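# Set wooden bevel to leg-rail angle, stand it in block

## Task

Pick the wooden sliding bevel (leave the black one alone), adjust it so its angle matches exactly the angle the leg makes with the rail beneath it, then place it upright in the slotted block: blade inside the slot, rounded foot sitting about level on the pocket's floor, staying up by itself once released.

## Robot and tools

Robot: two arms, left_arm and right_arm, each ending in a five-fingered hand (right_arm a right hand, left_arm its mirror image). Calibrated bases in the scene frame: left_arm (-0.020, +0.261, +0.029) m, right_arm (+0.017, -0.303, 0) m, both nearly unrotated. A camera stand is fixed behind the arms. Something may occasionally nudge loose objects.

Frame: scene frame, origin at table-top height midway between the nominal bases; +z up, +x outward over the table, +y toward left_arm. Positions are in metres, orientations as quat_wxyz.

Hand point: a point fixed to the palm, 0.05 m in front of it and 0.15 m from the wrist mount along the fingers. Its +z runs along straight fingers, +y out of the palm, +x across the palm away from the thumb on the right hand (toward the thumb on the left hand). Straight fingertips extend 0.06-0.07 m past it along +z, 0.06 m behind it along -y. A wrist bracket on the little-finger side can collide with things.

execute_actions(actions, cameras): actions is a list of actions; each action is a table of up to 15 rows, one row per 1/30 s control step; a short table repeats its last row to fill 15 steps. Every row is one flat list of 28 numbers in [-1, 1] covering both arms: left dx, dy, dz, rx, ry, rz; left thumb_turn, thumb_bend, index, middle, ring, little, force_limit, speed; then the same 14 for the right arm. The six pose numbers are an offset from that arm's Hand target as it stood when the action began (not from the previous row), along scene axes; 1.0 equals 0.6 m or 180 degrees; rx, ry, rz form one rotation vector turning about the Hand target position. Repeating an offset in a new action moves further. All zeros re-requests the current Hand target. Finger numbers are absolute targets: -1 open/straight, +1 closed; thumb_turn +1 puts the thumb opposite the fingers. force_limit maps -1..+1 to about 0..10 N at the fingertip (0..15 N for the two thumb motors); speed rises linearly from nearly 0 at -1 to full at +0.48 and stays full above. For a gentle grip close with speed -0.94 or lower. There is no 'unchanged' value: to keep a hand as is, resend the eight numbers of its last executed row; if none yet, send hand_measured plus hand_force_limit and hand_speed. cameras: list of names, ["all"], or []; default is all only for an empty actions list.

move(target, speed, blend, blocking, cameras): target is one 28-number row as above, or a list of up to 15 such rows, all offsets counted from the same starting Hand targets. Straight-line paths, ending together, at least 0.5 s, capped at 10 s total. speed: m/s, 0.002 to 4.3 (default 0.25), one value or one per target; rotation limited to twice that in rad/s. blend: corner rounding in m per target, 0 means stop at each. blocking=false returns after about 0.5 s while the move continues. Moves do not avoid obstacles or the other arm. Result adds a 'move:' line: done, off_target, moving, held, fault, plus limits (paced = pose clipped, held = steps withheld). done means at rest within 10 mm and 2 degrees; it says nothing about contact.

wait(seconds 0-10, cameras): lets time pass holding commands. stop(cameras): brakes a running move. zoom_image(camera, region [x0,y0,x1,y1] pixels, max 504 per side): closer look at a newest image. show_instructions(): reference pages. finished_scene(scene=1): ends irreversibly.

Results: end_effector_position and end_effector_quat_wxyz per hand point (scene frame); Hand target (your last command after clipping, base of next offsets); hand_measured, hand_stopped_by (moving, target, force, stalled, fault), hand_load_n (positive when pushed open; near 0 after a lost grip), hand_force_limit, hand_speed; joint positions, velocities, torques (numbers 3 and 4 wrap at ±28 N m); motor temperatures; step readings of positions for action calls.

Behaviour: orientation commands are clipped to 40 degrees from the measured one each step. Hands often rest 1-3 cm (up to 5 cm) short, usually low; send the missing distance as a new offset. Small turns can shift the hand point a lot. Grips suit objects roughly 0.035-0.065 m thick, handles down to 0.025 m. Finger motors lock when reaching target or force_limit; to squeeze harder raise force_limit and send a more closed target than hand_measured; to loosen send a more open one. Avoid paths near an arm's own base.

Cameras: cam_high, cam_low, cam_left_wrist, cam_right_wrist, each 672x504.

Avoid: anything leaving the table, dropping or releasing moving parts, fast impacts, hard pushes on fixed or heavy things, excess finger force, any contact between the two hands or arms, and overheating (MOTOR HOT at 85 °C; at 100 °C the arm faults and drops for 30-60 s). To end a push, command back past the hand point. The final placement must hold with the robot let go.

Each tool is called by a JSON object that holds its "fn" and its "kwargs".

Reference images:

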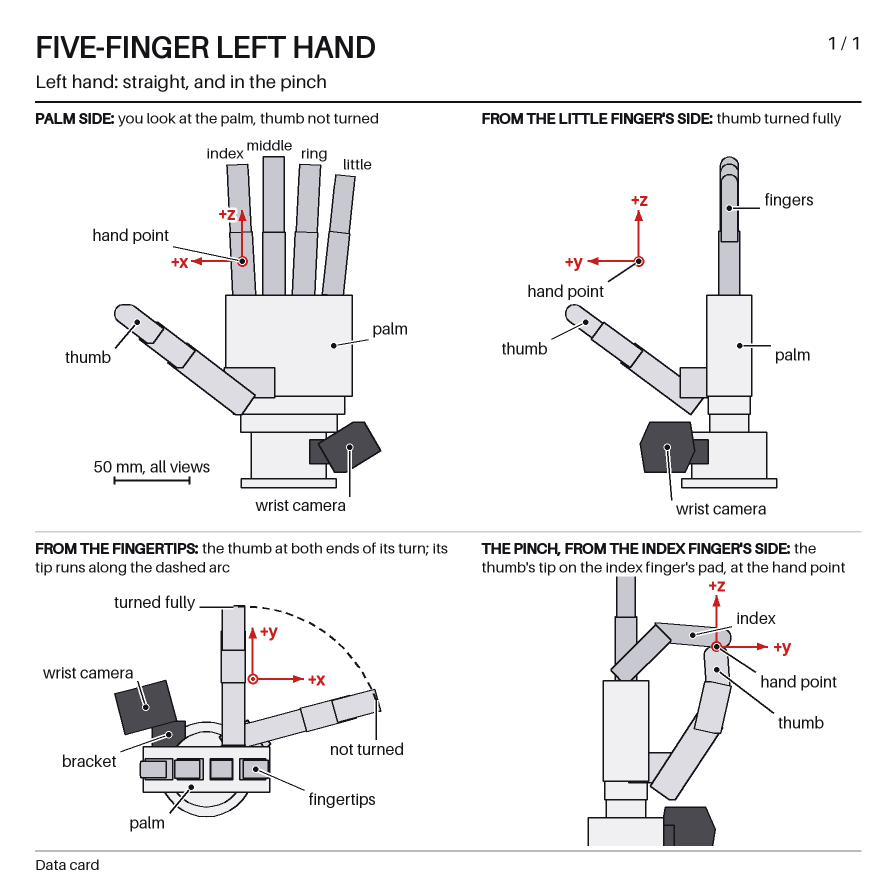

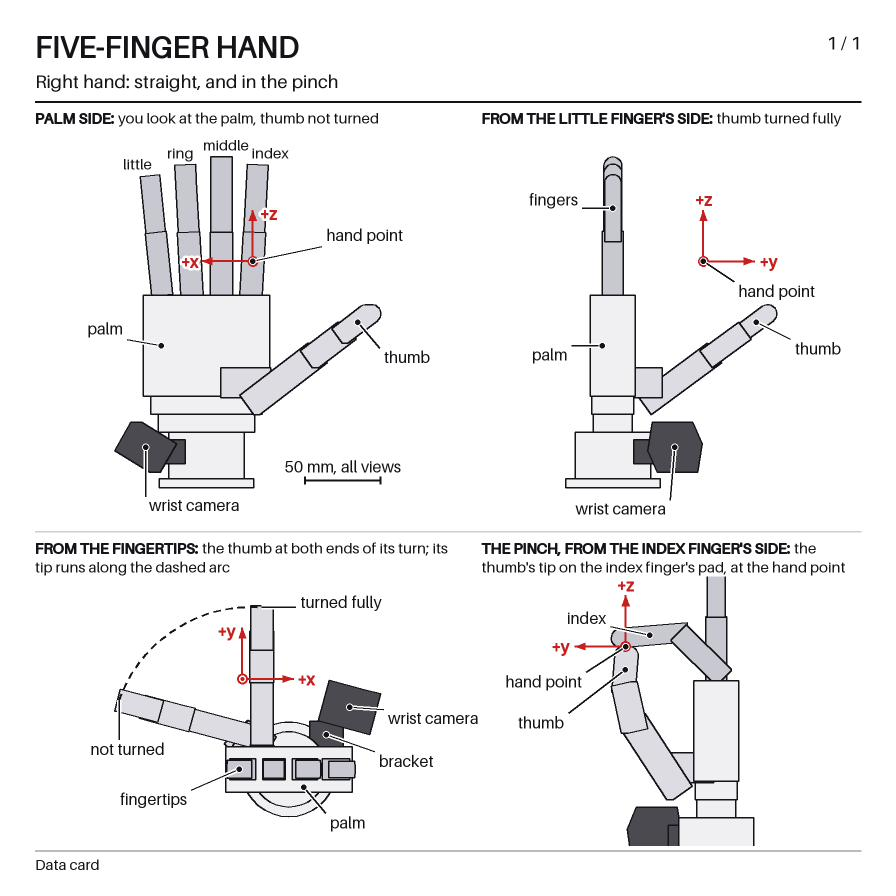

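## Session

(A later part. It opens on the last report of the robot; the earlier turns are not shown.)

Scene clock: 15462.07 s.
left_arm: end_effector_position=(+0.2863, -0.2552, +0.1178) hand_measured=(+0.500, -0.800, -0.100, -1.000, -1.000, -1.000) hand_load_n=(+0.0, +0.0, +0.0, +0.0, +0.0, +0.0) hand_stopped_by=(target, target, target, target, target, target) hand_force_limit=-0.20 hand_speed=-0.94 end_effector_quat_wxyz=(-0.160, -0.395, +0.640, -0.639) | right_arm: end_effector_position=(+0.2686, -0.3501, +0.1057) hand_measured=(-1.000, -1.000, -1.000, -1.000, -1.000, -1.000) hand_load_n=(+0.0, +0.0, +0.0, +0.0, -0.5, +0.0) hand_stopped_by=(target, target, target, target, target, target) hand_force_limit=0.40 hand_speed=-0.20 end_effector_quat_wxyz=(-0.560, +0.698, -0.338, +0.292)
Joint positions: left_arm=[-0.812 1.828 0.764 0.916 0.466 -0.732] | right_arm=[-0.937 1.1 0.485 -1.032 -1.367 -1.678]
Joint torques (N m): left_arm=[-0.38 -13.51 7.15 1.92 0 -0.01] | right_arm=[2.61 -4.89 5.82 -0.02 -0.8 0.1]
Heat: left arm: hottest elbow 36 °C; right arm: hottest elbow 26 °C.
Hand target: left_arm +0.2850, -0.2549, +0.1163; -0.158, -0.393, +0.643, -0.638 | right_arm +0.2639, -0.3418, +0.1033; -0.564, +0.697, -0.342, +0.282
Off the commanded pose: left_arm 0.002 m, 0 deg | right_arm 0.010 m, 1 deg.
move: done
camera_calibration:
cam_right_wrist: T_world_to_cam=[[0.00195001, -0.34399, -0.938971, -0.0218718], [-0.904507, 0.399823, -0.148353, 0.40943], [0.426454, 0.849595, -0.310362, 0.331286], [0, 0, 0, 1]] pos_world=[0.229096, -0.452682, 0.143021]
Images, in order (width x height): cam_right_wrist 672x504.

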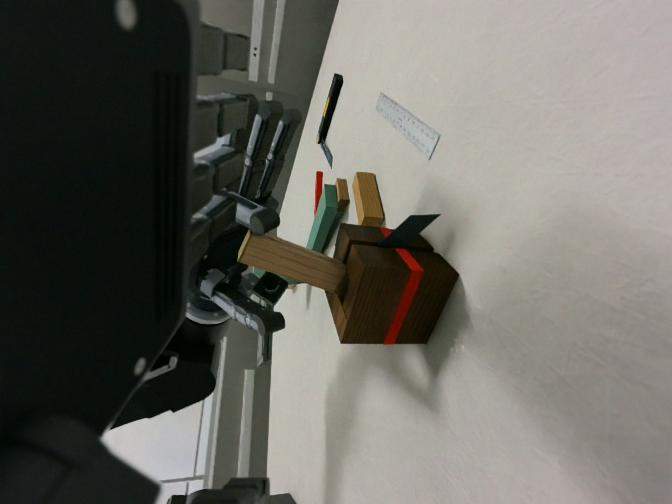

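{"fn": "move", "kwargs": {"target": [[0,0,0,0,0,0,0.5,-0.9,-0.5,-1,-1,-1,-0.2,-0.9,0,0,0,0,0,0,-1,-1,-1,-1,-1,-1,0.4,-0.2]], "speed": 0.03, "cameras": ["cam_right_wrist"]}}

{"fn": "zoom_image", "kwargs": {"camera": "cam_right_wrist", "region": [220, 190, 460, 370]}}

Scene clock: 15597.00 s.
left_arm: end_effector_position=(+0.2840, -0.2540, +0.1161) hand_measured=(+0.500, -0.900, -0.500, -1.000, -1.000, -1.000) hand_load_n=(+0.0, +0.0, -2.0, +0.0, +0.0, +0.0) hand_stopped_by=(target, target, target, target, target, target) hand_force_limit=-0.20 hand_speed=-0.90 end_effector_quat_wxyz=(-0.163, -0.395, +0.642, -0.637) | right_arm: end_effector_position=(+0.2689, -0.3500, +0.1065) hand_measured=(-1.000, -1.000, -1.000, -1.000, -1.000, -1.000) hand_load_n=(-0.5, -0.5, +0.0, +0.0, +0.0, +0.0) hand_stopped_by=(target, target, target, target, target, target) hand_force_limit=0.40 hand_speed=-0.20 end_effector_quat_wxyz=(-0.561, +0.697, -0.337, +0.293)
Joint positions: left_arm=[-0.812 1.828 0.76 0.916 0.471 -0.732] | right_arm=[-0.937 1.098 0.485 -1.032 -1.37 -1.678]
Joint torques (N m): left_arm=[-0.38 -13.51 7.51 1.91 -0.2 -0.01] | right_arm=[2.61 -4.72 5.85 -0.03 -0.69 0.1]
Heat: left arm: hottest elbow 36 °C; right arm: hottest elbow 26 °C.
Hand target: left_arm +0.2850, -0.2549, +0.1162; -0.158, -0.393, +0.643, -0.638 | right_arm +0.2639, -0.3418, +0.1033; -0.564, +0.697, -0.342, +0.282
Off the commanded pose: left_arm 0.001 m, 1 deg | right_arm 0.010 m, 1 deg.
move: done
camera_calibration:
cam_right_wrist: T_world_to_cam=[[0.00512429, -0.344239, -0.938868, -0.0220369], [-0.903903, 0.399975, -0.151586, 0.409977], [0.427706, 0.849423, -0.309109, 0.330831], [0, 0, 0, 1]] pos_world=[0.229195, -0.452582, 0.14372]
Images, in order (width x height): cam_right_wrist 672x504.

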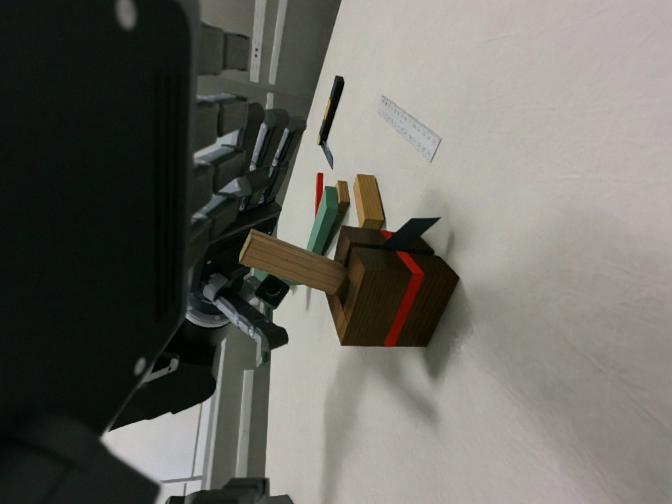

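Scaled by 2.100 from the camera's 672x504 image, which has a finer 960x720 frame.

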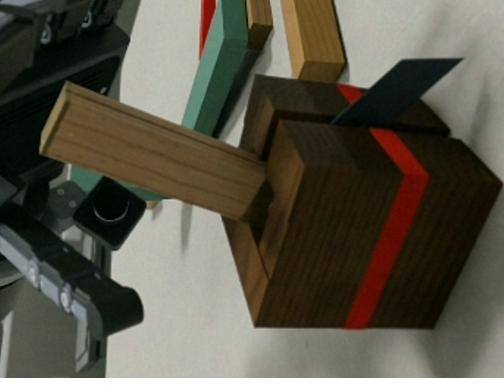

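{"fn": "move", "kwargs": {"target": [[-0.025,0.0787,0.011,0,0,0,0.5,-0.9,-0.5,-1,-1,-1,-0.2,-0.9,0,0,0,0,0,0,-1,-1,-1,-1,-1,-1,0.4,-0.2],[-0.04,0.2,0.083,0,0,0,0.5,-0.9,-0.5,-1,-1,-1,-0.2,-0.9,0,0,0,0,0,0,-1,-1,-1,-1,-1,-1,0.4,-0.2],[0,0.2667,0.2,0,0,0,0.5,-0.9,-0.5,-1,-1,-1,-0.2,-0.9,0,0,0,0,0,0,-1,-1,-1,-1,-1,-1,0.4,-0.2]], "speed": 0.1, "blend": [0.01,0.02,0], "cameras": ["cam_right_wrist","cam_low","cam_left_wrist"]}}

{"fn": "zoom_image", "kwargs": {"camera": "cam_right_wrist", "region": [220, 190, 460, 370]}}

Scene clock: 15618.70 s.
left_arm: end_effector_position=(+0.2657, -0.0902, +0.2120) hand_measured=(+0.500, -0.900, -0.500, -1.000, -1.000, -1.000) hand_load_n=(+0.0, +0.0, +0.0, +0.0, +0.0, +0.0) hand_stopped_by=(target, target, target, target, target, target) hand_force_limit=-0.20 hand_speed=-0.90 end_effector_quat_wxyz=(-0.175, -0.411, +0.645, -0.621) | right_arm: end_effector_position=(+0.2685, -0.3501, +0.1060) hand_measured=(-1.000, -1.000, -1.000, -1.000, -1.000, -1.000) hand_load_n=(+0.0, +0.0, +0.0, +0.0, +0.0, +0.0) hand_stopped_by=(target, target, target, target, target, target) hand_force_limit=0.40 hand_speed=-0.20 end_effector_quat_wxyz=(-0.560, +0.698, -0.338, +0.292)
Joint positions: left_arm=[-0.494 1.288 0.53 0.517 0.788 -0.669] | right_arm=[-0.937 1.098 0.485 -1.033 -1.367 -1.678]
Joint torques (N m): left_arm=[0.62 -8.23 14.54 1.24 0.22 0.04] | right_arm=[2.67 -4.78 5.83 -0.03 -0.82 0.1]
Heat: left arm: hottest elbow 36 °C; right arm: hottest elbow 26 °C.
Hand target: left_arm +0.2850, -0.0950, +0.2363; -0.158, -0.393, +0.643, -0.638 | right_arm +0.2639, -0.3417, +0.1033; -0.564, +0.697, -0.342, +0.282
Off the commanded pose: left_arm 0.031 m, 3 deg | right_arm 0.010 m, 1 deg.
move: off_target (left_arm)
camera_calibration:
cam_left_wrist: T_world_to_cam=[[0.579031, 0.0184521, 0.815097, -0.324669], [-0.808586, 0.141093, 0.571211, 0.115023], [-0.104465, -0.989824, 0.0966174, 0.0312784], [0, 0, 0, 1]] pos_world=[0.284267, 0.0207219, 0.195913]
cam_right_wrist: T_world_to_cam=[[0.00245545, -0.34538, -0.93846, -0.0221851], [-0.904439, 0.399578, -0.149422, 0.4094], [0.426595, 0.849147, -0.311394, 0.331312], [0, 0, 0, 1]] pos_world=[0.228996, -0.452582, 0.143522]
Images, in order (width x height): cam_low 672x504, cam_left_wrist 672x504, cam_right_wrist 672x504.

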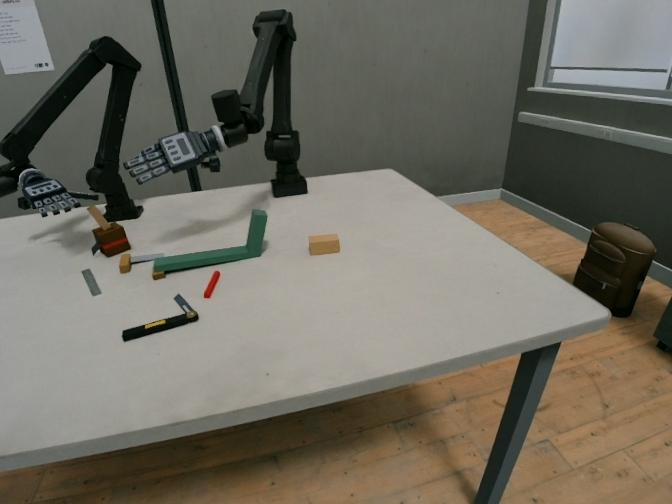

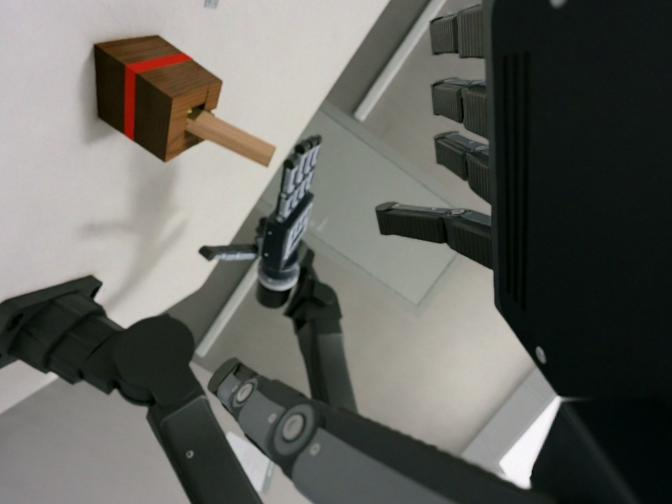

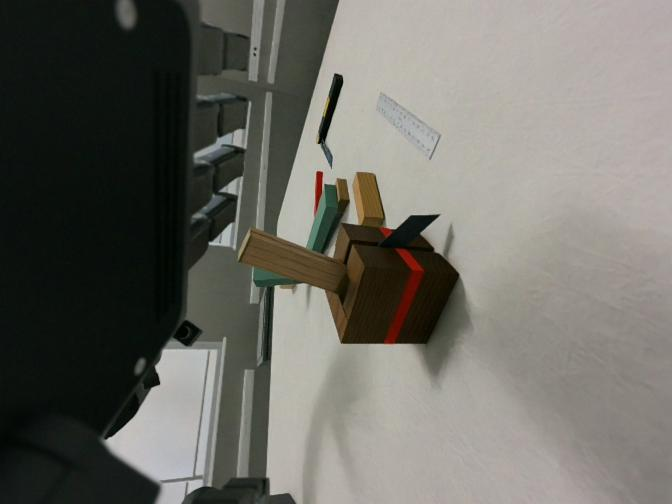

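Scaled by 2.100 from the camera's 672x504 image, which has a finer 960x720 frame.

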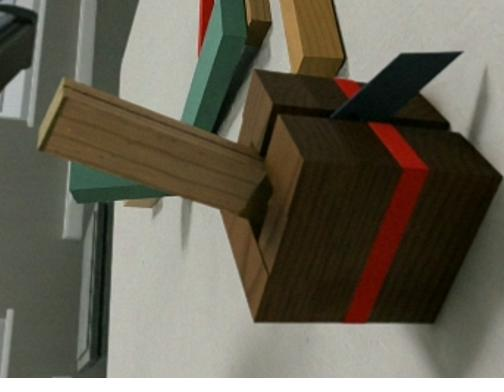

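{"fn": "zoom_image", "kwargs": {"camera": "cam_right_wrist", "region": [225, 215, 355, 305]}}

{"fn": "zoom_image", "kwargs": {"camera": "cam_right_wrist", "region": [330, 195, 460, 285]}}

{"fn": "zoom_image", "kwargs": {"camera": "cam_left_wrist", "region": [80, 20, 290, 180]}}

Scaled by 3.877 from the camera's 672x504 image, which has a finer 960x720 frame.

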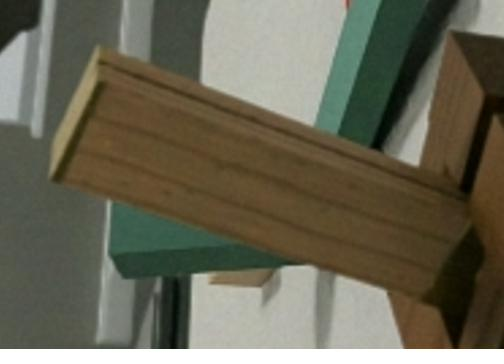

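Scaled by 3.877 from the camera's 672x504 image, which has a finer 960x720 frame.

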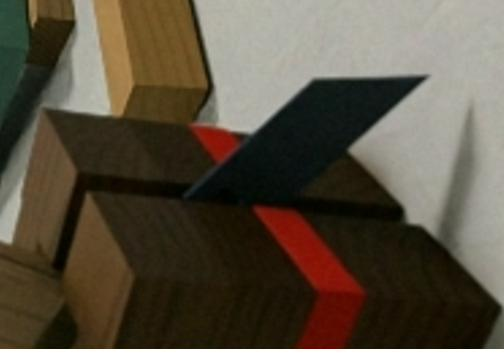

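Scaled by 2.400 from the camera's 672x504 image, which has a finer 960x720 frame.

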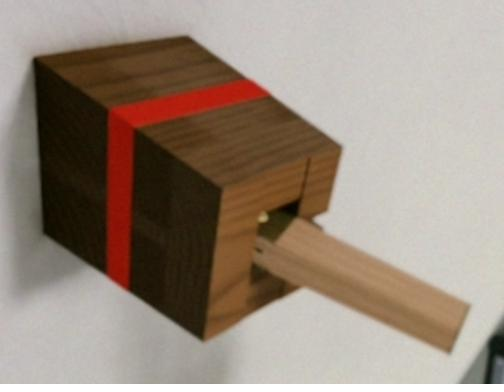

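{"fn": "zoom_image", "kwargs": {"camera": "cam_left_wrist", "region": [170, 80, 290, 180]}}

Scaled by 4.200 from the camera's 672x504 image, which has a finer 960x720 frame.

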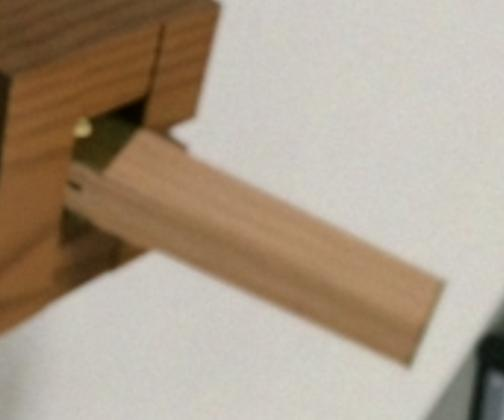

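{"fn": "move", "kwargs": {"target": [[0,0,0,0,0,0,0.5,-0.9,-0.5,-1,-1,-1,-0.2,-0.9,-0.0667,-0.083,0.05,0,0,0,-1,-1,-1,-1,-1,-1,0.4,-0.2],[0,0,0,0,0,0,0.5,-0.9,-0.5,-1,-1,-1,-0.2,-0.9,-0.033,-0.05,0.25,-0.154,0.131,-0.07,-1,-1,-1,-1,-1,-1,0.4,-0.2],[0,0,0,0,0,0,0.5,-0.9,-0.5,-1,-1,-1,-0.2,-0.9,0.0485,0.133,0.26,-0.3083,0.2618,-0.1394,-1,-1,-1,-1,-1,-1,0.4,-0.2]], "speed": 0.25, "blend": [0.02,0.03,0], "cameras": ["cam_right_wrist","cam_low"]}}

Scene clock: 15811.70 s.
left_arm: end_effector_position=(+0.2657, -0.0902, +0.2120) hand_measured=(+0.500, -0.900, -0.500, -1.000, -1.000, -1.000) hand_load_n=(-0.5, +0.0, +0.0, +0.0, +0.0, +0.0) hand_stopped_by=(target, target, target, target, target, target) hand_force_limit=-0.20 hand_speed=-0.90 end_effector_quat_wxyz=(-0.175, -0.411, +0.645, -0.621) | right_arm: end_effector_position=(+0.2822, -0.2690, +0.2439) hand_measured=(-1.000, -1.000, -1.000, -1.000, -1.000, -1.000) hand_load_n=(+0.0, +0.0, +0.0, +0.0, +0.0, +0.0) hand_stopped_by=(target, target, target, target, target, target) hand_force_limit=0.40 hand_speed=-0.20 end_effector_quat_wxyz=(+0.070, +0.839, -0.496, +0.214)
Joint positions: left_arm=[-0.494 1.288 0.53 0.517 0.788 -0.669] | right_arm=[0.374 1.067 1.107 -1.441 0.424 -0.177]
Joint torques (N m): left_arm=[0.62 -8.29 14.54 1.21 0.21 0.06] | right_arm=[2.78 -4.95 14.13 0.42 0.52 0.1]
Motor temperatures (°C): left_arm=[21 25 49 21 22 20] | right_arm=[21 22 27 23 24 21]
Heat: left arm: hottest elbow 49 °C; right arm: hottest elbow 27 °C.
Hand target: left_arm +0.2850, -0.0950, +0.2363; -0.158, -0.393, +0.643, -0.638 | right_arm +0.2930, -0.2620, +0.2592; +0.059, +0.836, -0.497, +0.223
Off the commanded pose: left_arm 0.031 m, 3 deg | right_arm 0.020 m, 2 deg.
move: off_target (left_arm, right_arm)
camera_calibration:
cam_right_wrist: T_world_to_cam=[[-0.733025, -0.679786, 0.023787, 0.0181017], [-0.679785, 0.733352, 0.00938392, 0.39766], [-0.0238233, -0.00929137, -0.999673, 0.363618], [0, 0, 0, 1]] pos_world=[0.292255, -0.275941, 0.359337]
Images, in order (width x height): cam_low 672x504, cam_right_wrist 672x504.

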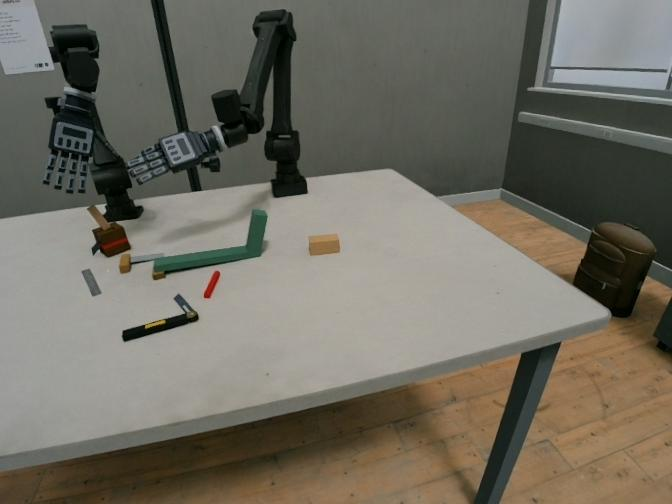

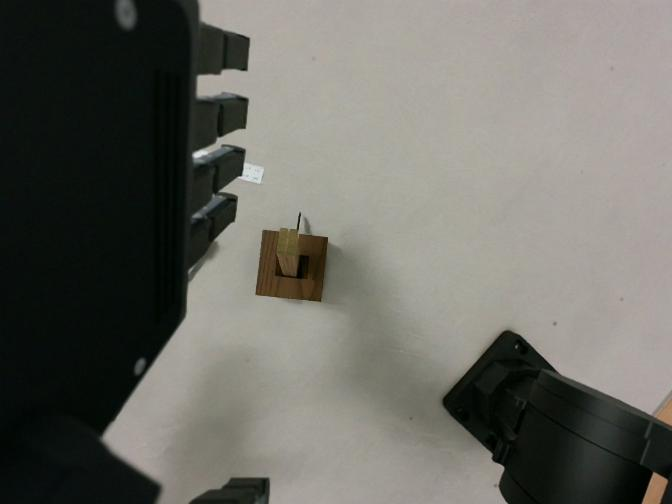

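{"fn": "zoom_image", "kwargs": {"camera": "cam_right_wrist", "region": [240, 195, 345, 310]}}

Scaled by 4.383 from the camera's 672x504 image, which has a finer 960x720 frame.

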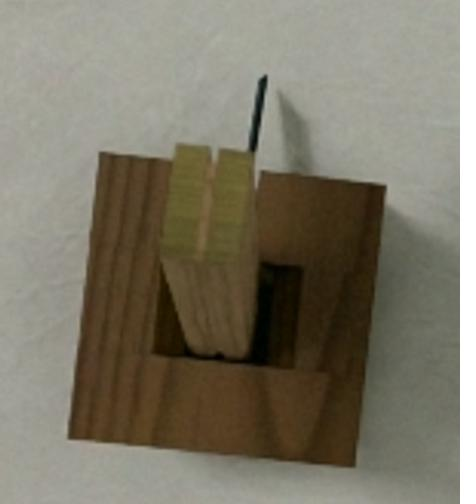

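{"fn": "zoom_image", "kwargs": {"camera": "cam_right_wrist", "region": [275, 200, 325, 250]}}

Scaled by 10.080 from the camera's 672x504 image, which has a finer 960x720 frame.

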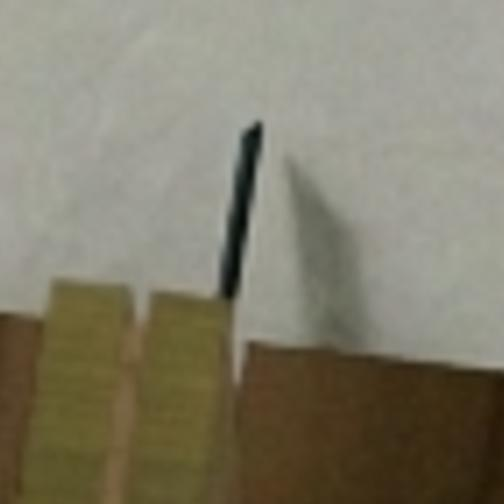

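{"fn": "move", "kwargs": {"target": [[0,0,0,0,0,0,0.5,-0.9,-0.9,-1,-1,-1,-0.2,-0.9,-0.133,-0.167,0.1,0,0,0,-1,-1,-1,-1,-1,-1,0.4,-0.2],[0.135,-0.058,-0.06,0,0,-0.161,0.5,-0.9,-0.9,-1,-1,-1,-0.2,-0.9,-0.133,-0.167,0.1,0,0,0,-1,-1,-1,-1,-1,-1,0.4,-0.2],[0.135,-0.16,-0.189,0,0,-0.161,0.5,-0.9,-0.9,-1,-1,-1,-0.2,-0.9,-0.133,-0.167,0.1,0,0,0,-1,-1,-1,-1,-1,-1,0.4,-0.2]], "speed": 0.15, "blend": [0.02,0.02,0], "cameras": ["cam_left_wrist","cam_low"]}}

Scene clock: 16145.17 s.
left_arm: end_effector_position=(+0.3535, -0.1785, +0.1148) hand_measured=(+0.500, -0.900, -0.900, -1.000, -1.000, -1.000) hand_load_n=(-0.5, +0.0, +0.0, +0.0, +0.0, +0.0) hand_stopped_by=(target, target, target, target, target, target) hand_force_limit=-0.20 hand_speed=-0.90 end_effector_quat_wxyz=(-0.320, -0.233, +0.722, -0.568) | right_arm: end_effector_position=(+0.2090, -0.3605, +0.2995) hand_measured=(-1.000, -1.000, -1.000, -1.000, -1.000, -1.000) hand_load_n=(+0.0, +0.0, +0.0, +0.0, +0.0, +0.0) hand_stopped_by=(target, target, target, target, target, target) hand_force_limit=0.40 hand_speed=-0.20 end_effector_quat_wxyz=(+0.070, +0.841, -0.495, +0.208)
Joint positions: left_arm=[-0.53 1.96 1.103 0.395 1.226 -0.386] | right_arm=[0.065 0.83 1.118 -1.578 0.345 -0.501]
Joint torques (N m): left_arm=[-0.79 -14.97 12.53 2.21 0.29 -0.32] | right_arm=[1.38 -2.73 14.02 0.68 0.25 -0.09]
Motor temperatures (°C): left_arm=[21 24 51 21 22 20] | right_arm=[21 22 38 23 22 21]
Heat: left arm: hottest elbow 51 °C; right arm: hottest elbow 38 °C.
Hand target: left_arm +0.3661, -0.1909, +0.1230; -0.312, -0.220, +0.721, -0.579 | right_arm +0.2132, -0.3621, +0.3191; +0.059, +0.836, -0.497, +0.223
Off the commanded pose: left_arm 0.019 m, 2 deg | right_arm 0.020 m, 2 deg.
move: off_target (left_arm, right_arm); blend cut to 0 m at target 1
camera_calibration:
cam_left_wrist: T_world_to_cam=[[0.506844, -0.242071, 0.827352, -0.317061], [-0.651571, 0.520821, 0.551544, 0.268489], [-0.564415, -0.818625, 0.106248, 0.154462], [0, 0, 0, 1]] pos_world=[0.422821, -0.0901397, 0.0978261]
Images, in order (width x height): cam_low 672x504, cam_left_wrist 672x504.

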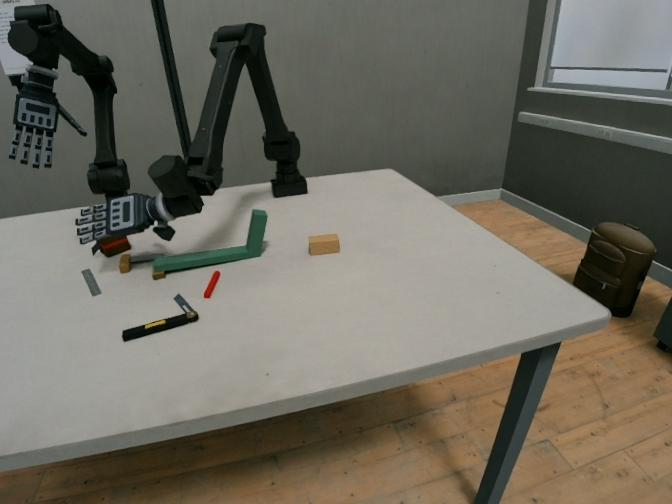

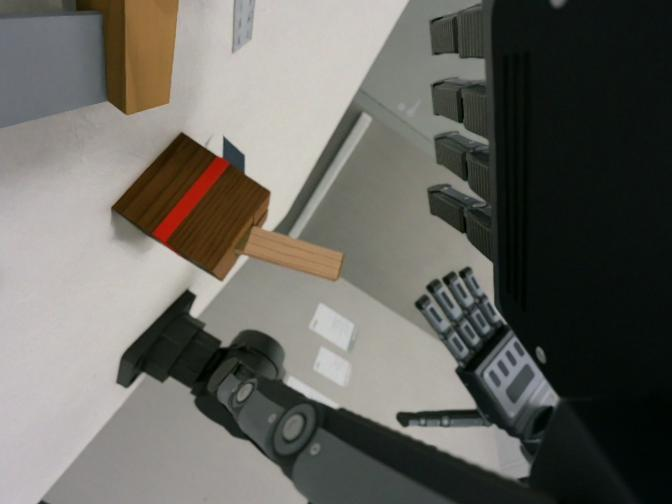

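{"fn": "zoom_image", "kwargs": {"camera": "cam_left_wrist", "region": [100, 120, 350, 290]}}

{"fn": "zoom_image", "kwargs": {"camera": "cam_left_wrist", "region": [190, 120, 260, 190]}}

Scaled by 2.016 from the camera's 672x504 image, which has a finer 960x720 frame.

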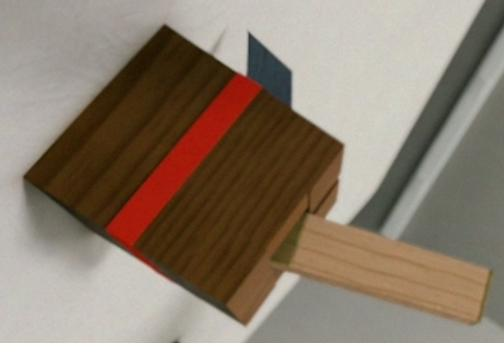

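Scaled by 7.200 from the camera's 672x504 image, which has a finer 960x720 frame.

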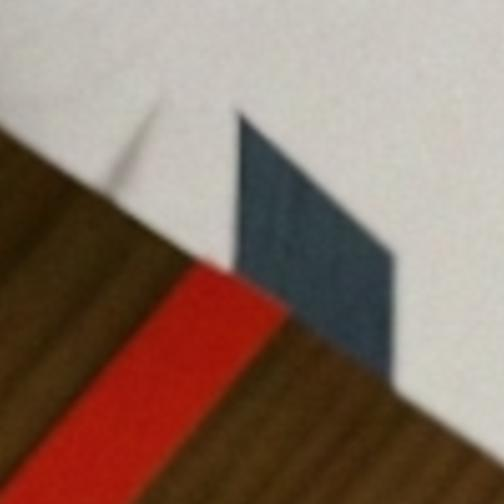

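{"fn": "move", "kwargs": {"target": [0.055,-0.073,-0.008,0,0,0,0.5,-0.9,-0.9,-1,-1,-1,-0.2,-0.9,0,0,0,0,0,0,-1,-1,-1,-1,-1,-1,0.4,-0.2], "speed": 0.1, "cameras": ["cam_left_wrist","cam_low"]}}

{"fn": "zoom_image", "kwargs": {"camera": "cam_left_wrist", "region": [100, 120, 370, 300]}}

Scene clock: 16164.47 s.
left_arm: end_effector_position=(+0.3896, -0.2217, +0.1124) hand_measured=(+0.500, -0.900, -0.900, -1.000, -1.000, -1.000) hand_load_n=(+0.0, +0.0, +0.0, +0.0, -0.5, +0.0) hand_stopped_by=(target, target, target, target, target, target) hand_force_limit=-0.20 hand_speed=-0.90 end_effector_quat_wxyz=(-0.312, -0.226, +0.722, -0.575) | right_arm: end_effector_position=(+0.2090, -0.3605, +0.2995) hand_measured=(-1.000, -1.000, -1.000, -1.000, -1.000, -1.000) hand_load_n=(+0.0, +0.0, +0.0, +0.0, +0.0, +0.0) hand_stopped_by=(target, target, target, target, target, target) hand_force_limit=0.40 hand_speed=-0.20 end_effector_quat_wxyz=(+0.070, +0.841, -0.495, +0.208)
Joint positions: left_arm=[-0.564 2.061 1.267 0.395 1.192 -0.426] | right_arm=[0.065 0.83 1.118 -1.578 0.345 -0.501]
Joint torques (N m): left_arm=[-0.97 -16.32 13.35 1.37 0.26 -0.29] | right_arm=[1.32 -2.67 14.02 0.68 0.25 -0.09]
Heat: left arm: hottest elbow 48 °C; right arm: hottest elbow 38 °C.
Hand target: left_arm +0.3990, -0.2346, +0.1179; -0.312, -0.220, +0.721, -0.579 | right_arm +0.2132, -0.3621, +0.3191; +0.059, +0.836, -0.497, +0.223
Off the commanded pose: left_arm 0.017 m, 1 deg | right_arm 0.020 m, 2 deg.
move: off_target (left_arm, right_arm)
camera_calibration:
cam_left_wrist: T_world_to_cam=[[0.48933, -0.230859, 0.840988, -0.336087], [-0.665143, 0.524894, 0.531103, 0.324369], [-0.564039, -0.819262, 0.103293, 0.139895], [0, 0, 0, 1]] pos_world=[0.459116, -0.133237, 0.0959221]
Images, in order (width x height): cam_low 672x504, cam_left_wrist 672x504.

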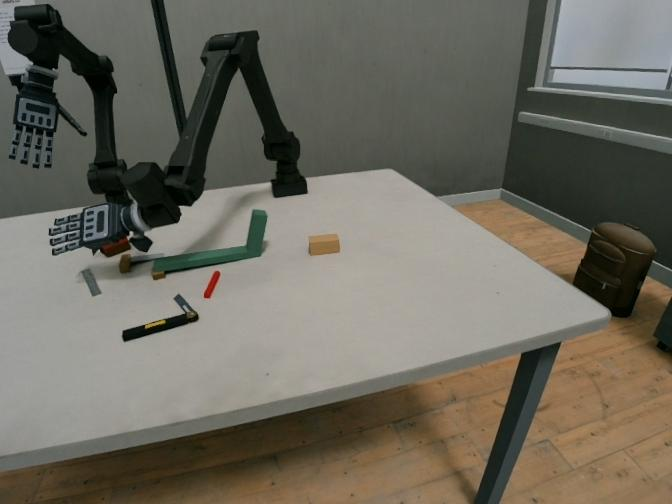

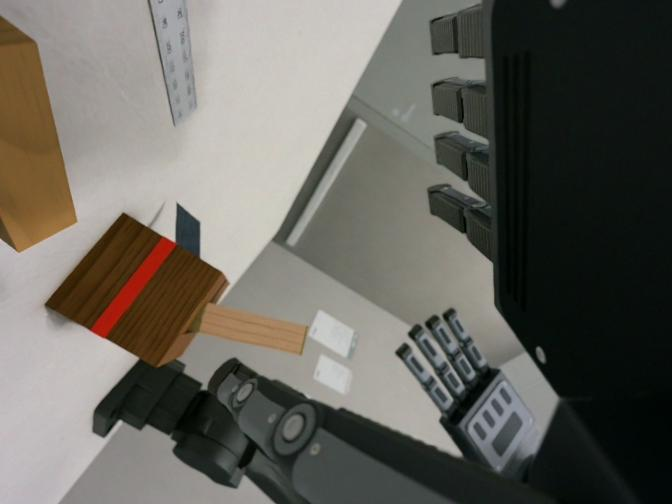

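Scaled by 1.867 from the camera's 672x504 image, which has a finer 960x720 frame.

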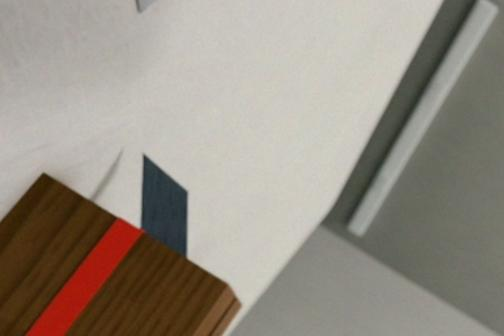

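{"fn": "zoom_image", "kwargs": {"camera": "cam_left_wrist", "region": [155, 190, 235, 280]}}

{"fn": "zoom_image", "kwargs": {"camera": "cam_left_wrist", "region": [180, 260, 320, 370]}}

{"fn": "zoom_image", "kwargs": {"camera": "cam_left_wrist", "region": [30, 200, 240, 375]}}

Scaled by 5.600 from the camera's 672x504 image, which has a finer 960x720 frame.

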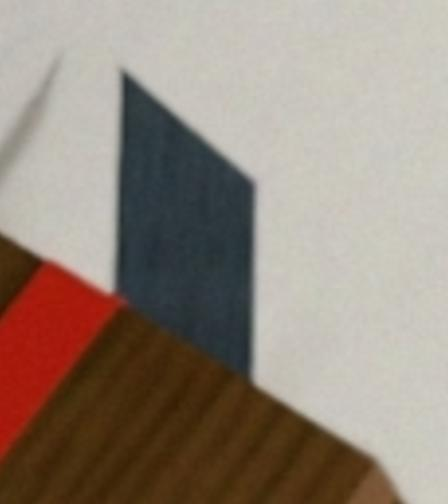

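Scaled by 3.600 from the camera's 672x504 image, which has a finer 960x720 frame.

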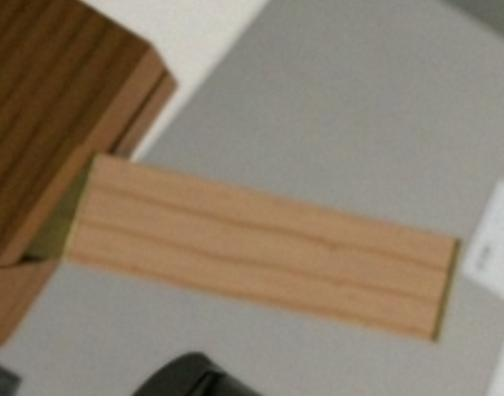

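Scaled by 2.400 from the camera's 672x504 image, which has a finer 960x720 frame.

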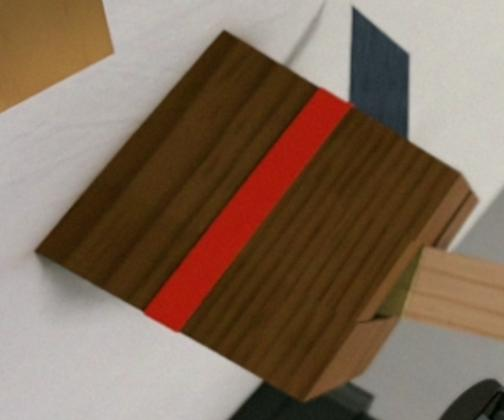

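{"fn": "move", "kwargs": {"target": [[-0.065,0.124,0.137,0,0,0,0.5,-0.9,-0.9,-1,-1,-1,-0.2,-0.9,0.0113,-0.063,-0.115,0.154,-0.131,0.07,-1,-1,-1,-1,-1,-1,0.4,-0.2],[-0.165,0.191,0.137,0,0,0.161,0.5,-0.5,-0.9,-1,-1,-1,-0.2,-0.5,0.018,-0.05,-0.31,0.3083,-0.2618,0.1394,-1,-1,-1,-1,-1,-1,0.4,-0.2],[-0.231,0.104,0.028,0,0,0.161,0.5,-0.5,-0.9,-1,-1,-1,-0.2,-0.5,0.0845,0.0338,-0.3597,0.3083,-0.2618,0.1394,-1,-1,-1,-1,-1,-1,0.4,-0.2]], "speed": 0.15, "blend": [0.02,0,0], "cameras": ["cam_right_wrist","cam_left_wrist"]}}

Scene clock: 16279.53 s.
left_arm: end_effector_position=(+0.2657, -0.1699, +0.1385) hand_measured=(+0.500, -0.500, -0.900, -1.000, -1.000, -1.000) hand_load_n=(-0.5, +0.0, +0.0, +0.0, +0.0, +0.0) hand_stopped_by=(target, target, target, target, target, target) hand_force_limit=-0.20 hand_speed=-0.50 end_effector_quat_wxyz=(-0.151, -0.392, +0.645, -0.639) | right_arm: end_effector_position=(+0.2663, -0.3479, +0.1067) hand_measured=(-1.000, -1.000, -1.000, -1.000, -1.000, -1.000) hand_load_n=(+0.0, +0.0, +0.0, +0.0, +0.0, +0.0) hand_stopped_by=(target, target, target, target, target, target) hand_force_limit=0.40 hand_speed=-0.20 end_effector_quat_wxyz=(-0.564, +0.695, -0.343, +0.286)
Joint positions: left_arm=[-0.694 1.63 0.562 0.903 0.575 -0.687] | right_arm=[-0.94 1.104 0.487 -1.064 -1.367 -1.694]
Joint torques (N m): left_arm=[-1.03 -9.23 6.76 2.85 0 -0.28] | right_arm=[2.78 -4.89 5.78 0.84 -0.79 0.12]
Motor temperatures (°C): left_arm=[21 26 44 21 23 20] | right_arm=[21 22 38 23 22 21]
Heat: left arm: hottest elbow 44 °C; right arm: hottest elbow 38 °C.
Hand target: left_arm +0.2604, -0.1723, +0.1349; -0.158, -0.393, +0.643, -0.639 | right_arm +0.2639, -0.3419, +0.1034; -0.564, +0.697, -0.342, +0.282
Off the commanded pose: left_arm 0.007 m, 1 deg | right_arm 0.007 m, 1 deg.
move: done
camera_calibration:
cam_left_wrist: T_world_to_cam=[[0.520493, 0.0338971, 0.853193, -0.250384], [-0.848089, 0.136556, 0.511954, 0.186221], [-0.099155, -0.990052, 0.0998242, -0.0423545], [0, 0, 0, 1]] pos_world=[0.284055, -0.0588754, 0.122517]
cam_right_wrist: T_world_to_cam=[[-0.00736076, -0.32992, -0.94398, -0.0123017], [-0.905926, 0.401877, -0.133392, 0.406029], [0.423372, 0.854194, -0.301842, 0.332192], [0, 0, 0, 1]] pos_world=[0.2271, -0.450988, 0.142818]
Images, in order (width x height): cam_left_wrist 672x504, cam_right_wrist 672x504.

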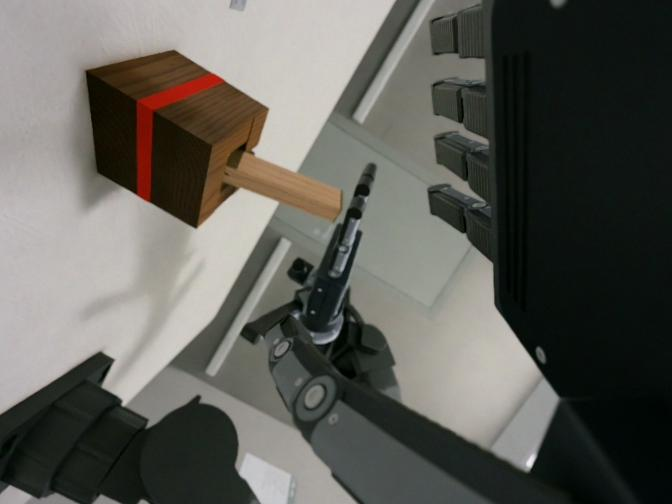

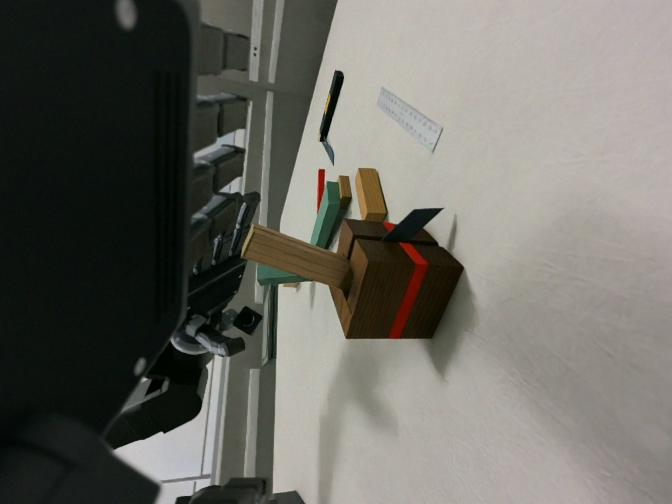

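{"fn": "move", "kwargs": {"target": [[0.054,-0.1337,-0.019,0,0,0,0.5,-0.5,-0.9,-1,-1,-1,-0.2,-0.5,0,0,0,0,0,0,-1,-1,-1,-1,-1,-1,0.4,-0.2],[0.054,-0.1337,-0.019,0,0,0,0.5,-0.5,-0.6,-1,-1,-1,-0.2,-0.5,0,0,0,0,0,0,-1,-1,-1,-1,-1,-1,0.4,-0.2],[0.0538,-0.1603,-0.0192,0,0,0,0.5,-0.5,-0.6,-1,-1,-1,-0.2,-0.5,0,0,0,0,0,0,-1,-1,-1,-1,-1,-1,0.4,-0.2]], "speed": 0.08, "cameras": ["cam_right_wrist","cam_left_wrist"]}}

{"fn": "zoom_image", "kwargs": {"camera": "cam_right_wrist", "region": [220, 190, 460, 370]}}

Scene clock: 16319.07 s.
left_arm: end_effector_position=(+0.2878, -0.2533, +0.1180) hand_measured=(+0.500, -0.500, -0.600, -1.000, -1.000, -1.000) hand_load_n=(+0.0, +0.0, +0.0, +0.0, +0.0, +0.0) hand_stopped_by=(target, target, target, target, target, target) hand_force_limit=-0.20 hand_speed=-0.50 end_effector_quat_wxyz=(-0.151, -0.394, +0.645, -0.637) | right_arm: end_effector_position=(+0.2663, -0.3479, +0.1067) hand_measured=(-1.000, -1.000, -1.000, -1.000, -1.000, -1.000) hand_load_n=(+0.0, +0.0, +0.0, +0.0, -0.5, +0.0) hand_stopped_by=(target, target, target, target, target, target) hand_force_limit=0.40 hand_speed=-0.20 end_effector_quat_wxyz=(-0.564, +0.695, -0.343, +0.286)
Joint positions: left_arm=[-0.811 1.814 0.762 0.891 0.458 -0.709] | right_arm=[-0.94 1.103 0.487 -1.063 -1.367 -1.691]
Joint torques (N m): left_arm=[-1.14 -11.81 11.43 1.47 0 -0.28] | right_arm=[2.73 -4.84 5.89 0.87 -0.8 0.11]
Heat: left arm: hottest elbow 42 °C; right arm: hottest elbow 35 °C.
Hand target: left_arm +0.2926, -0.2685, +0.1234; -0.158, -0.393, +0.643, -0.639 | right_arm +0.2638, -0.3419, +0.1033; -0.564, +0.697, -0.342, +0.282
Off the commanded pose: left_arm 0.017 m, 1 deg | right_arm 0.007 m, 0 deg.
move: off_target (left_arm); target 2's new numbers were sent with left_arm's hand 0.016 m and 1 deg from that target
camera_calibration:
cam_left_wrist: T_world_to_cam=[[0.524285, 0.0305627, 0.850994, -0.243251], [-0.846009, 0.132443, 0.516457, 0.224634], [-0.0969237, -0.990719, 0.0952941, -0.120883], [0, 0, 0, 1]] pos_world=[0.305859, -0.142078, 0.102511]
cam_right_wrist: T_world_to_cam=[[-0.0082459, -0.330145, -0.943894, -0.0121183], [-0.905979, 0.40199, -0.132689, 0.406096], [0.423243, 0.854054, -0.302419, 0.332228], [0, 0, 0, 1]] pos_world=[0.227201, -0.450988, 0.142918]
Images, in order (width x height): cam_left_wrist 672x504, cam_right_wrist 672x504.

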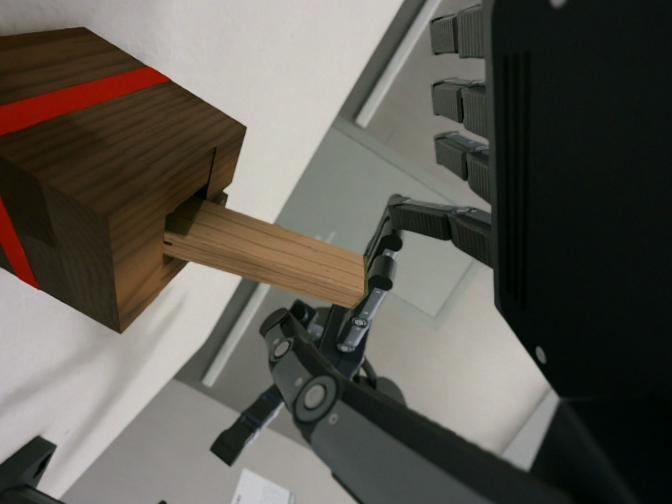

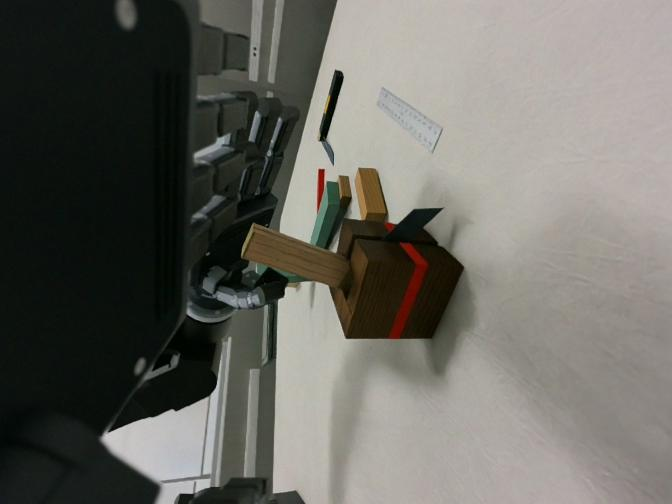

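Scaled by 2.100 from the camera's 672x504 image, which has a finer 960x720 frame.

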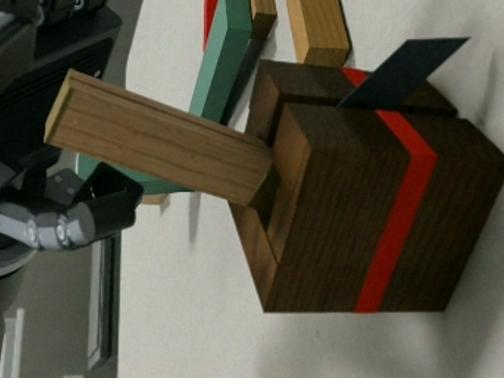

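{"fn": "move", "kwargs": {"target": [[0,0,0,0,0,0,0.5,-0.5,0.1,-1,-1,-1,-0.2,-0.8,0,0,0,0,0,0,-1,-1,-1,-1,-1,-1,0.4,-0.2],[0,0,0,0,0,0,0.5,-0.5,0.25,-1,-1,-1,-0.2,-0.85,0,0,0,0,0,0,-1,-1,-1,-1,-1,-1,0.4,-0.2],[0,0,0,0,0,0,0.5,-0.2,0.25,-1,-1,-1,-0.2,-0.85,0,0,0,0,0,0,-1,-1,-1,-1,-1,-1,0.4,-0.2]], "speed": 0.05, "cameras": ["cam_right_wrist"]}}

{"fn": "zoom_image", "kwargs": {"camera": "cam_right_wrist", "region": [220, 190, 460, 370]}}

Scene clock: 16329.37 s.
left_arm: end_effector_position=(+0.2878, -0.2534, +0.1183) hand_measured=(+0.500, -0.502, +0.166, -1.000, -1.000, -1.000) hand_load_n=(-1.0, +6.5, +4.5, +0.0, +0.0, +0.0) hand_stopped_by=(target, force, force, target, target, target) hand_force_limit=-0.20 hand_speed=-0.85 end_effector_quat_wxyz=(-0.151, -0.395, +0.645, -0.637) | right_arm: end_effector_position=(+0.2663, -0.3478, +0.1067) hand_measured=(-1.000, -1.000, -1.000, -1.000, -1.000, -1.000) hand_load_n=(+0.0, +0.0, -0.5, +0.0, +0.0, +0.0) hand_stopped_by=(target, target, target, target, target, target) hand_force_limit=0.40 hand_speed=-0.20 end_effector_quat_wxyz=(-0.564, +0.695, -0.343, +0.285)
Joint positions: left_arm=[-0.811 1.814 0.762 0.891 0.458 -0.711] | right_arm=[-0.94 1.103 0.487 -1.063 -1.367 -1.69]
Joint torques (N m): left_arm=[-1.14 -11.93 11.26 1.39 0 -0.25] | right_arm=[2.78 -4.95 5.74 0.87 -0.81 0.12]
Heat: left arm: hottest elbow 42 °C; right arm: hottest elbow 34 °C.
Hand target: left_arm +0.2926, -0.2685, +0.1234; -0.158, -0.393, +0.643, -0.639 | right_arm +0.2639, -0.3418, +0.1033; -0.564, +0.697, -0.342, +0.282
Off the commanded pose: left_arm 0.017 m, 1 deg | right_arm 0.007 m, 0 deg.
move: off_target (left_arm); target 2's new numbers were sent with left_arm's hand 0.017 m and 1 deg from that target; target 3's new numbers were sent with left_arm's hand 0.017 m and 1 deg from that target
camera_calibration:
cam_right_wrist: T_world_to_cam=[[-0.00833117, -0.329841, -0.944, -0.0119141], [-0.906115, 0.401781, -0.132389, 0.405949], [0.422948, 0.85427, -0.302222, 0.332279], [0, 0, 0, 1]] pos_world=[0.227201, -0.450889, 0.142918]
Images, in order (width x height): cam_right_wrist 672x504.

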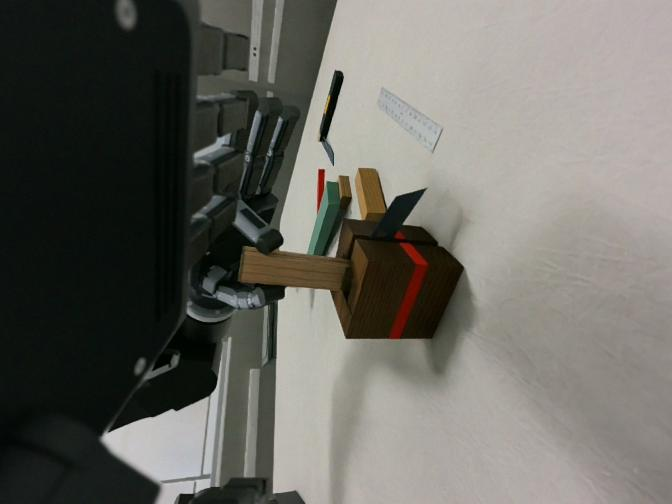

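Scaled by 2.100 from the camera's 672x504 image, which has a finer 960x720 frame.

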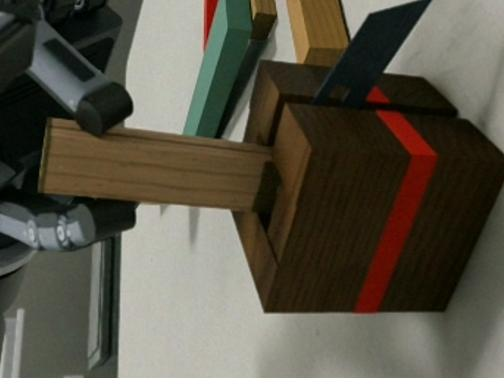

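{"fn": "zoom_image", "kwargs": {"camera": "cam_right_wrist", "region": [340, 175, 440, 250]}}

{"fn": "zoom_image", "kwargs": {"camera": "cam_right_wrist", "region": [230, 225, 360, 315]}}

Scaled by 5.040 from the camera's 672x504 image, which has a finer 960x720 frame.

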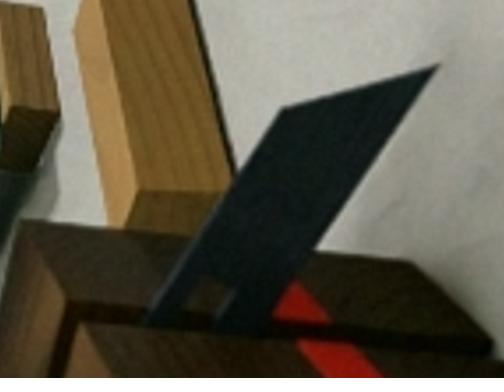

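Scaled by 3.877 from the camera's 672x504 image, which has a finer 960x720 frame.

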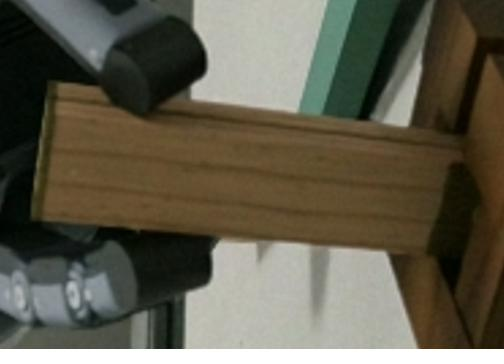

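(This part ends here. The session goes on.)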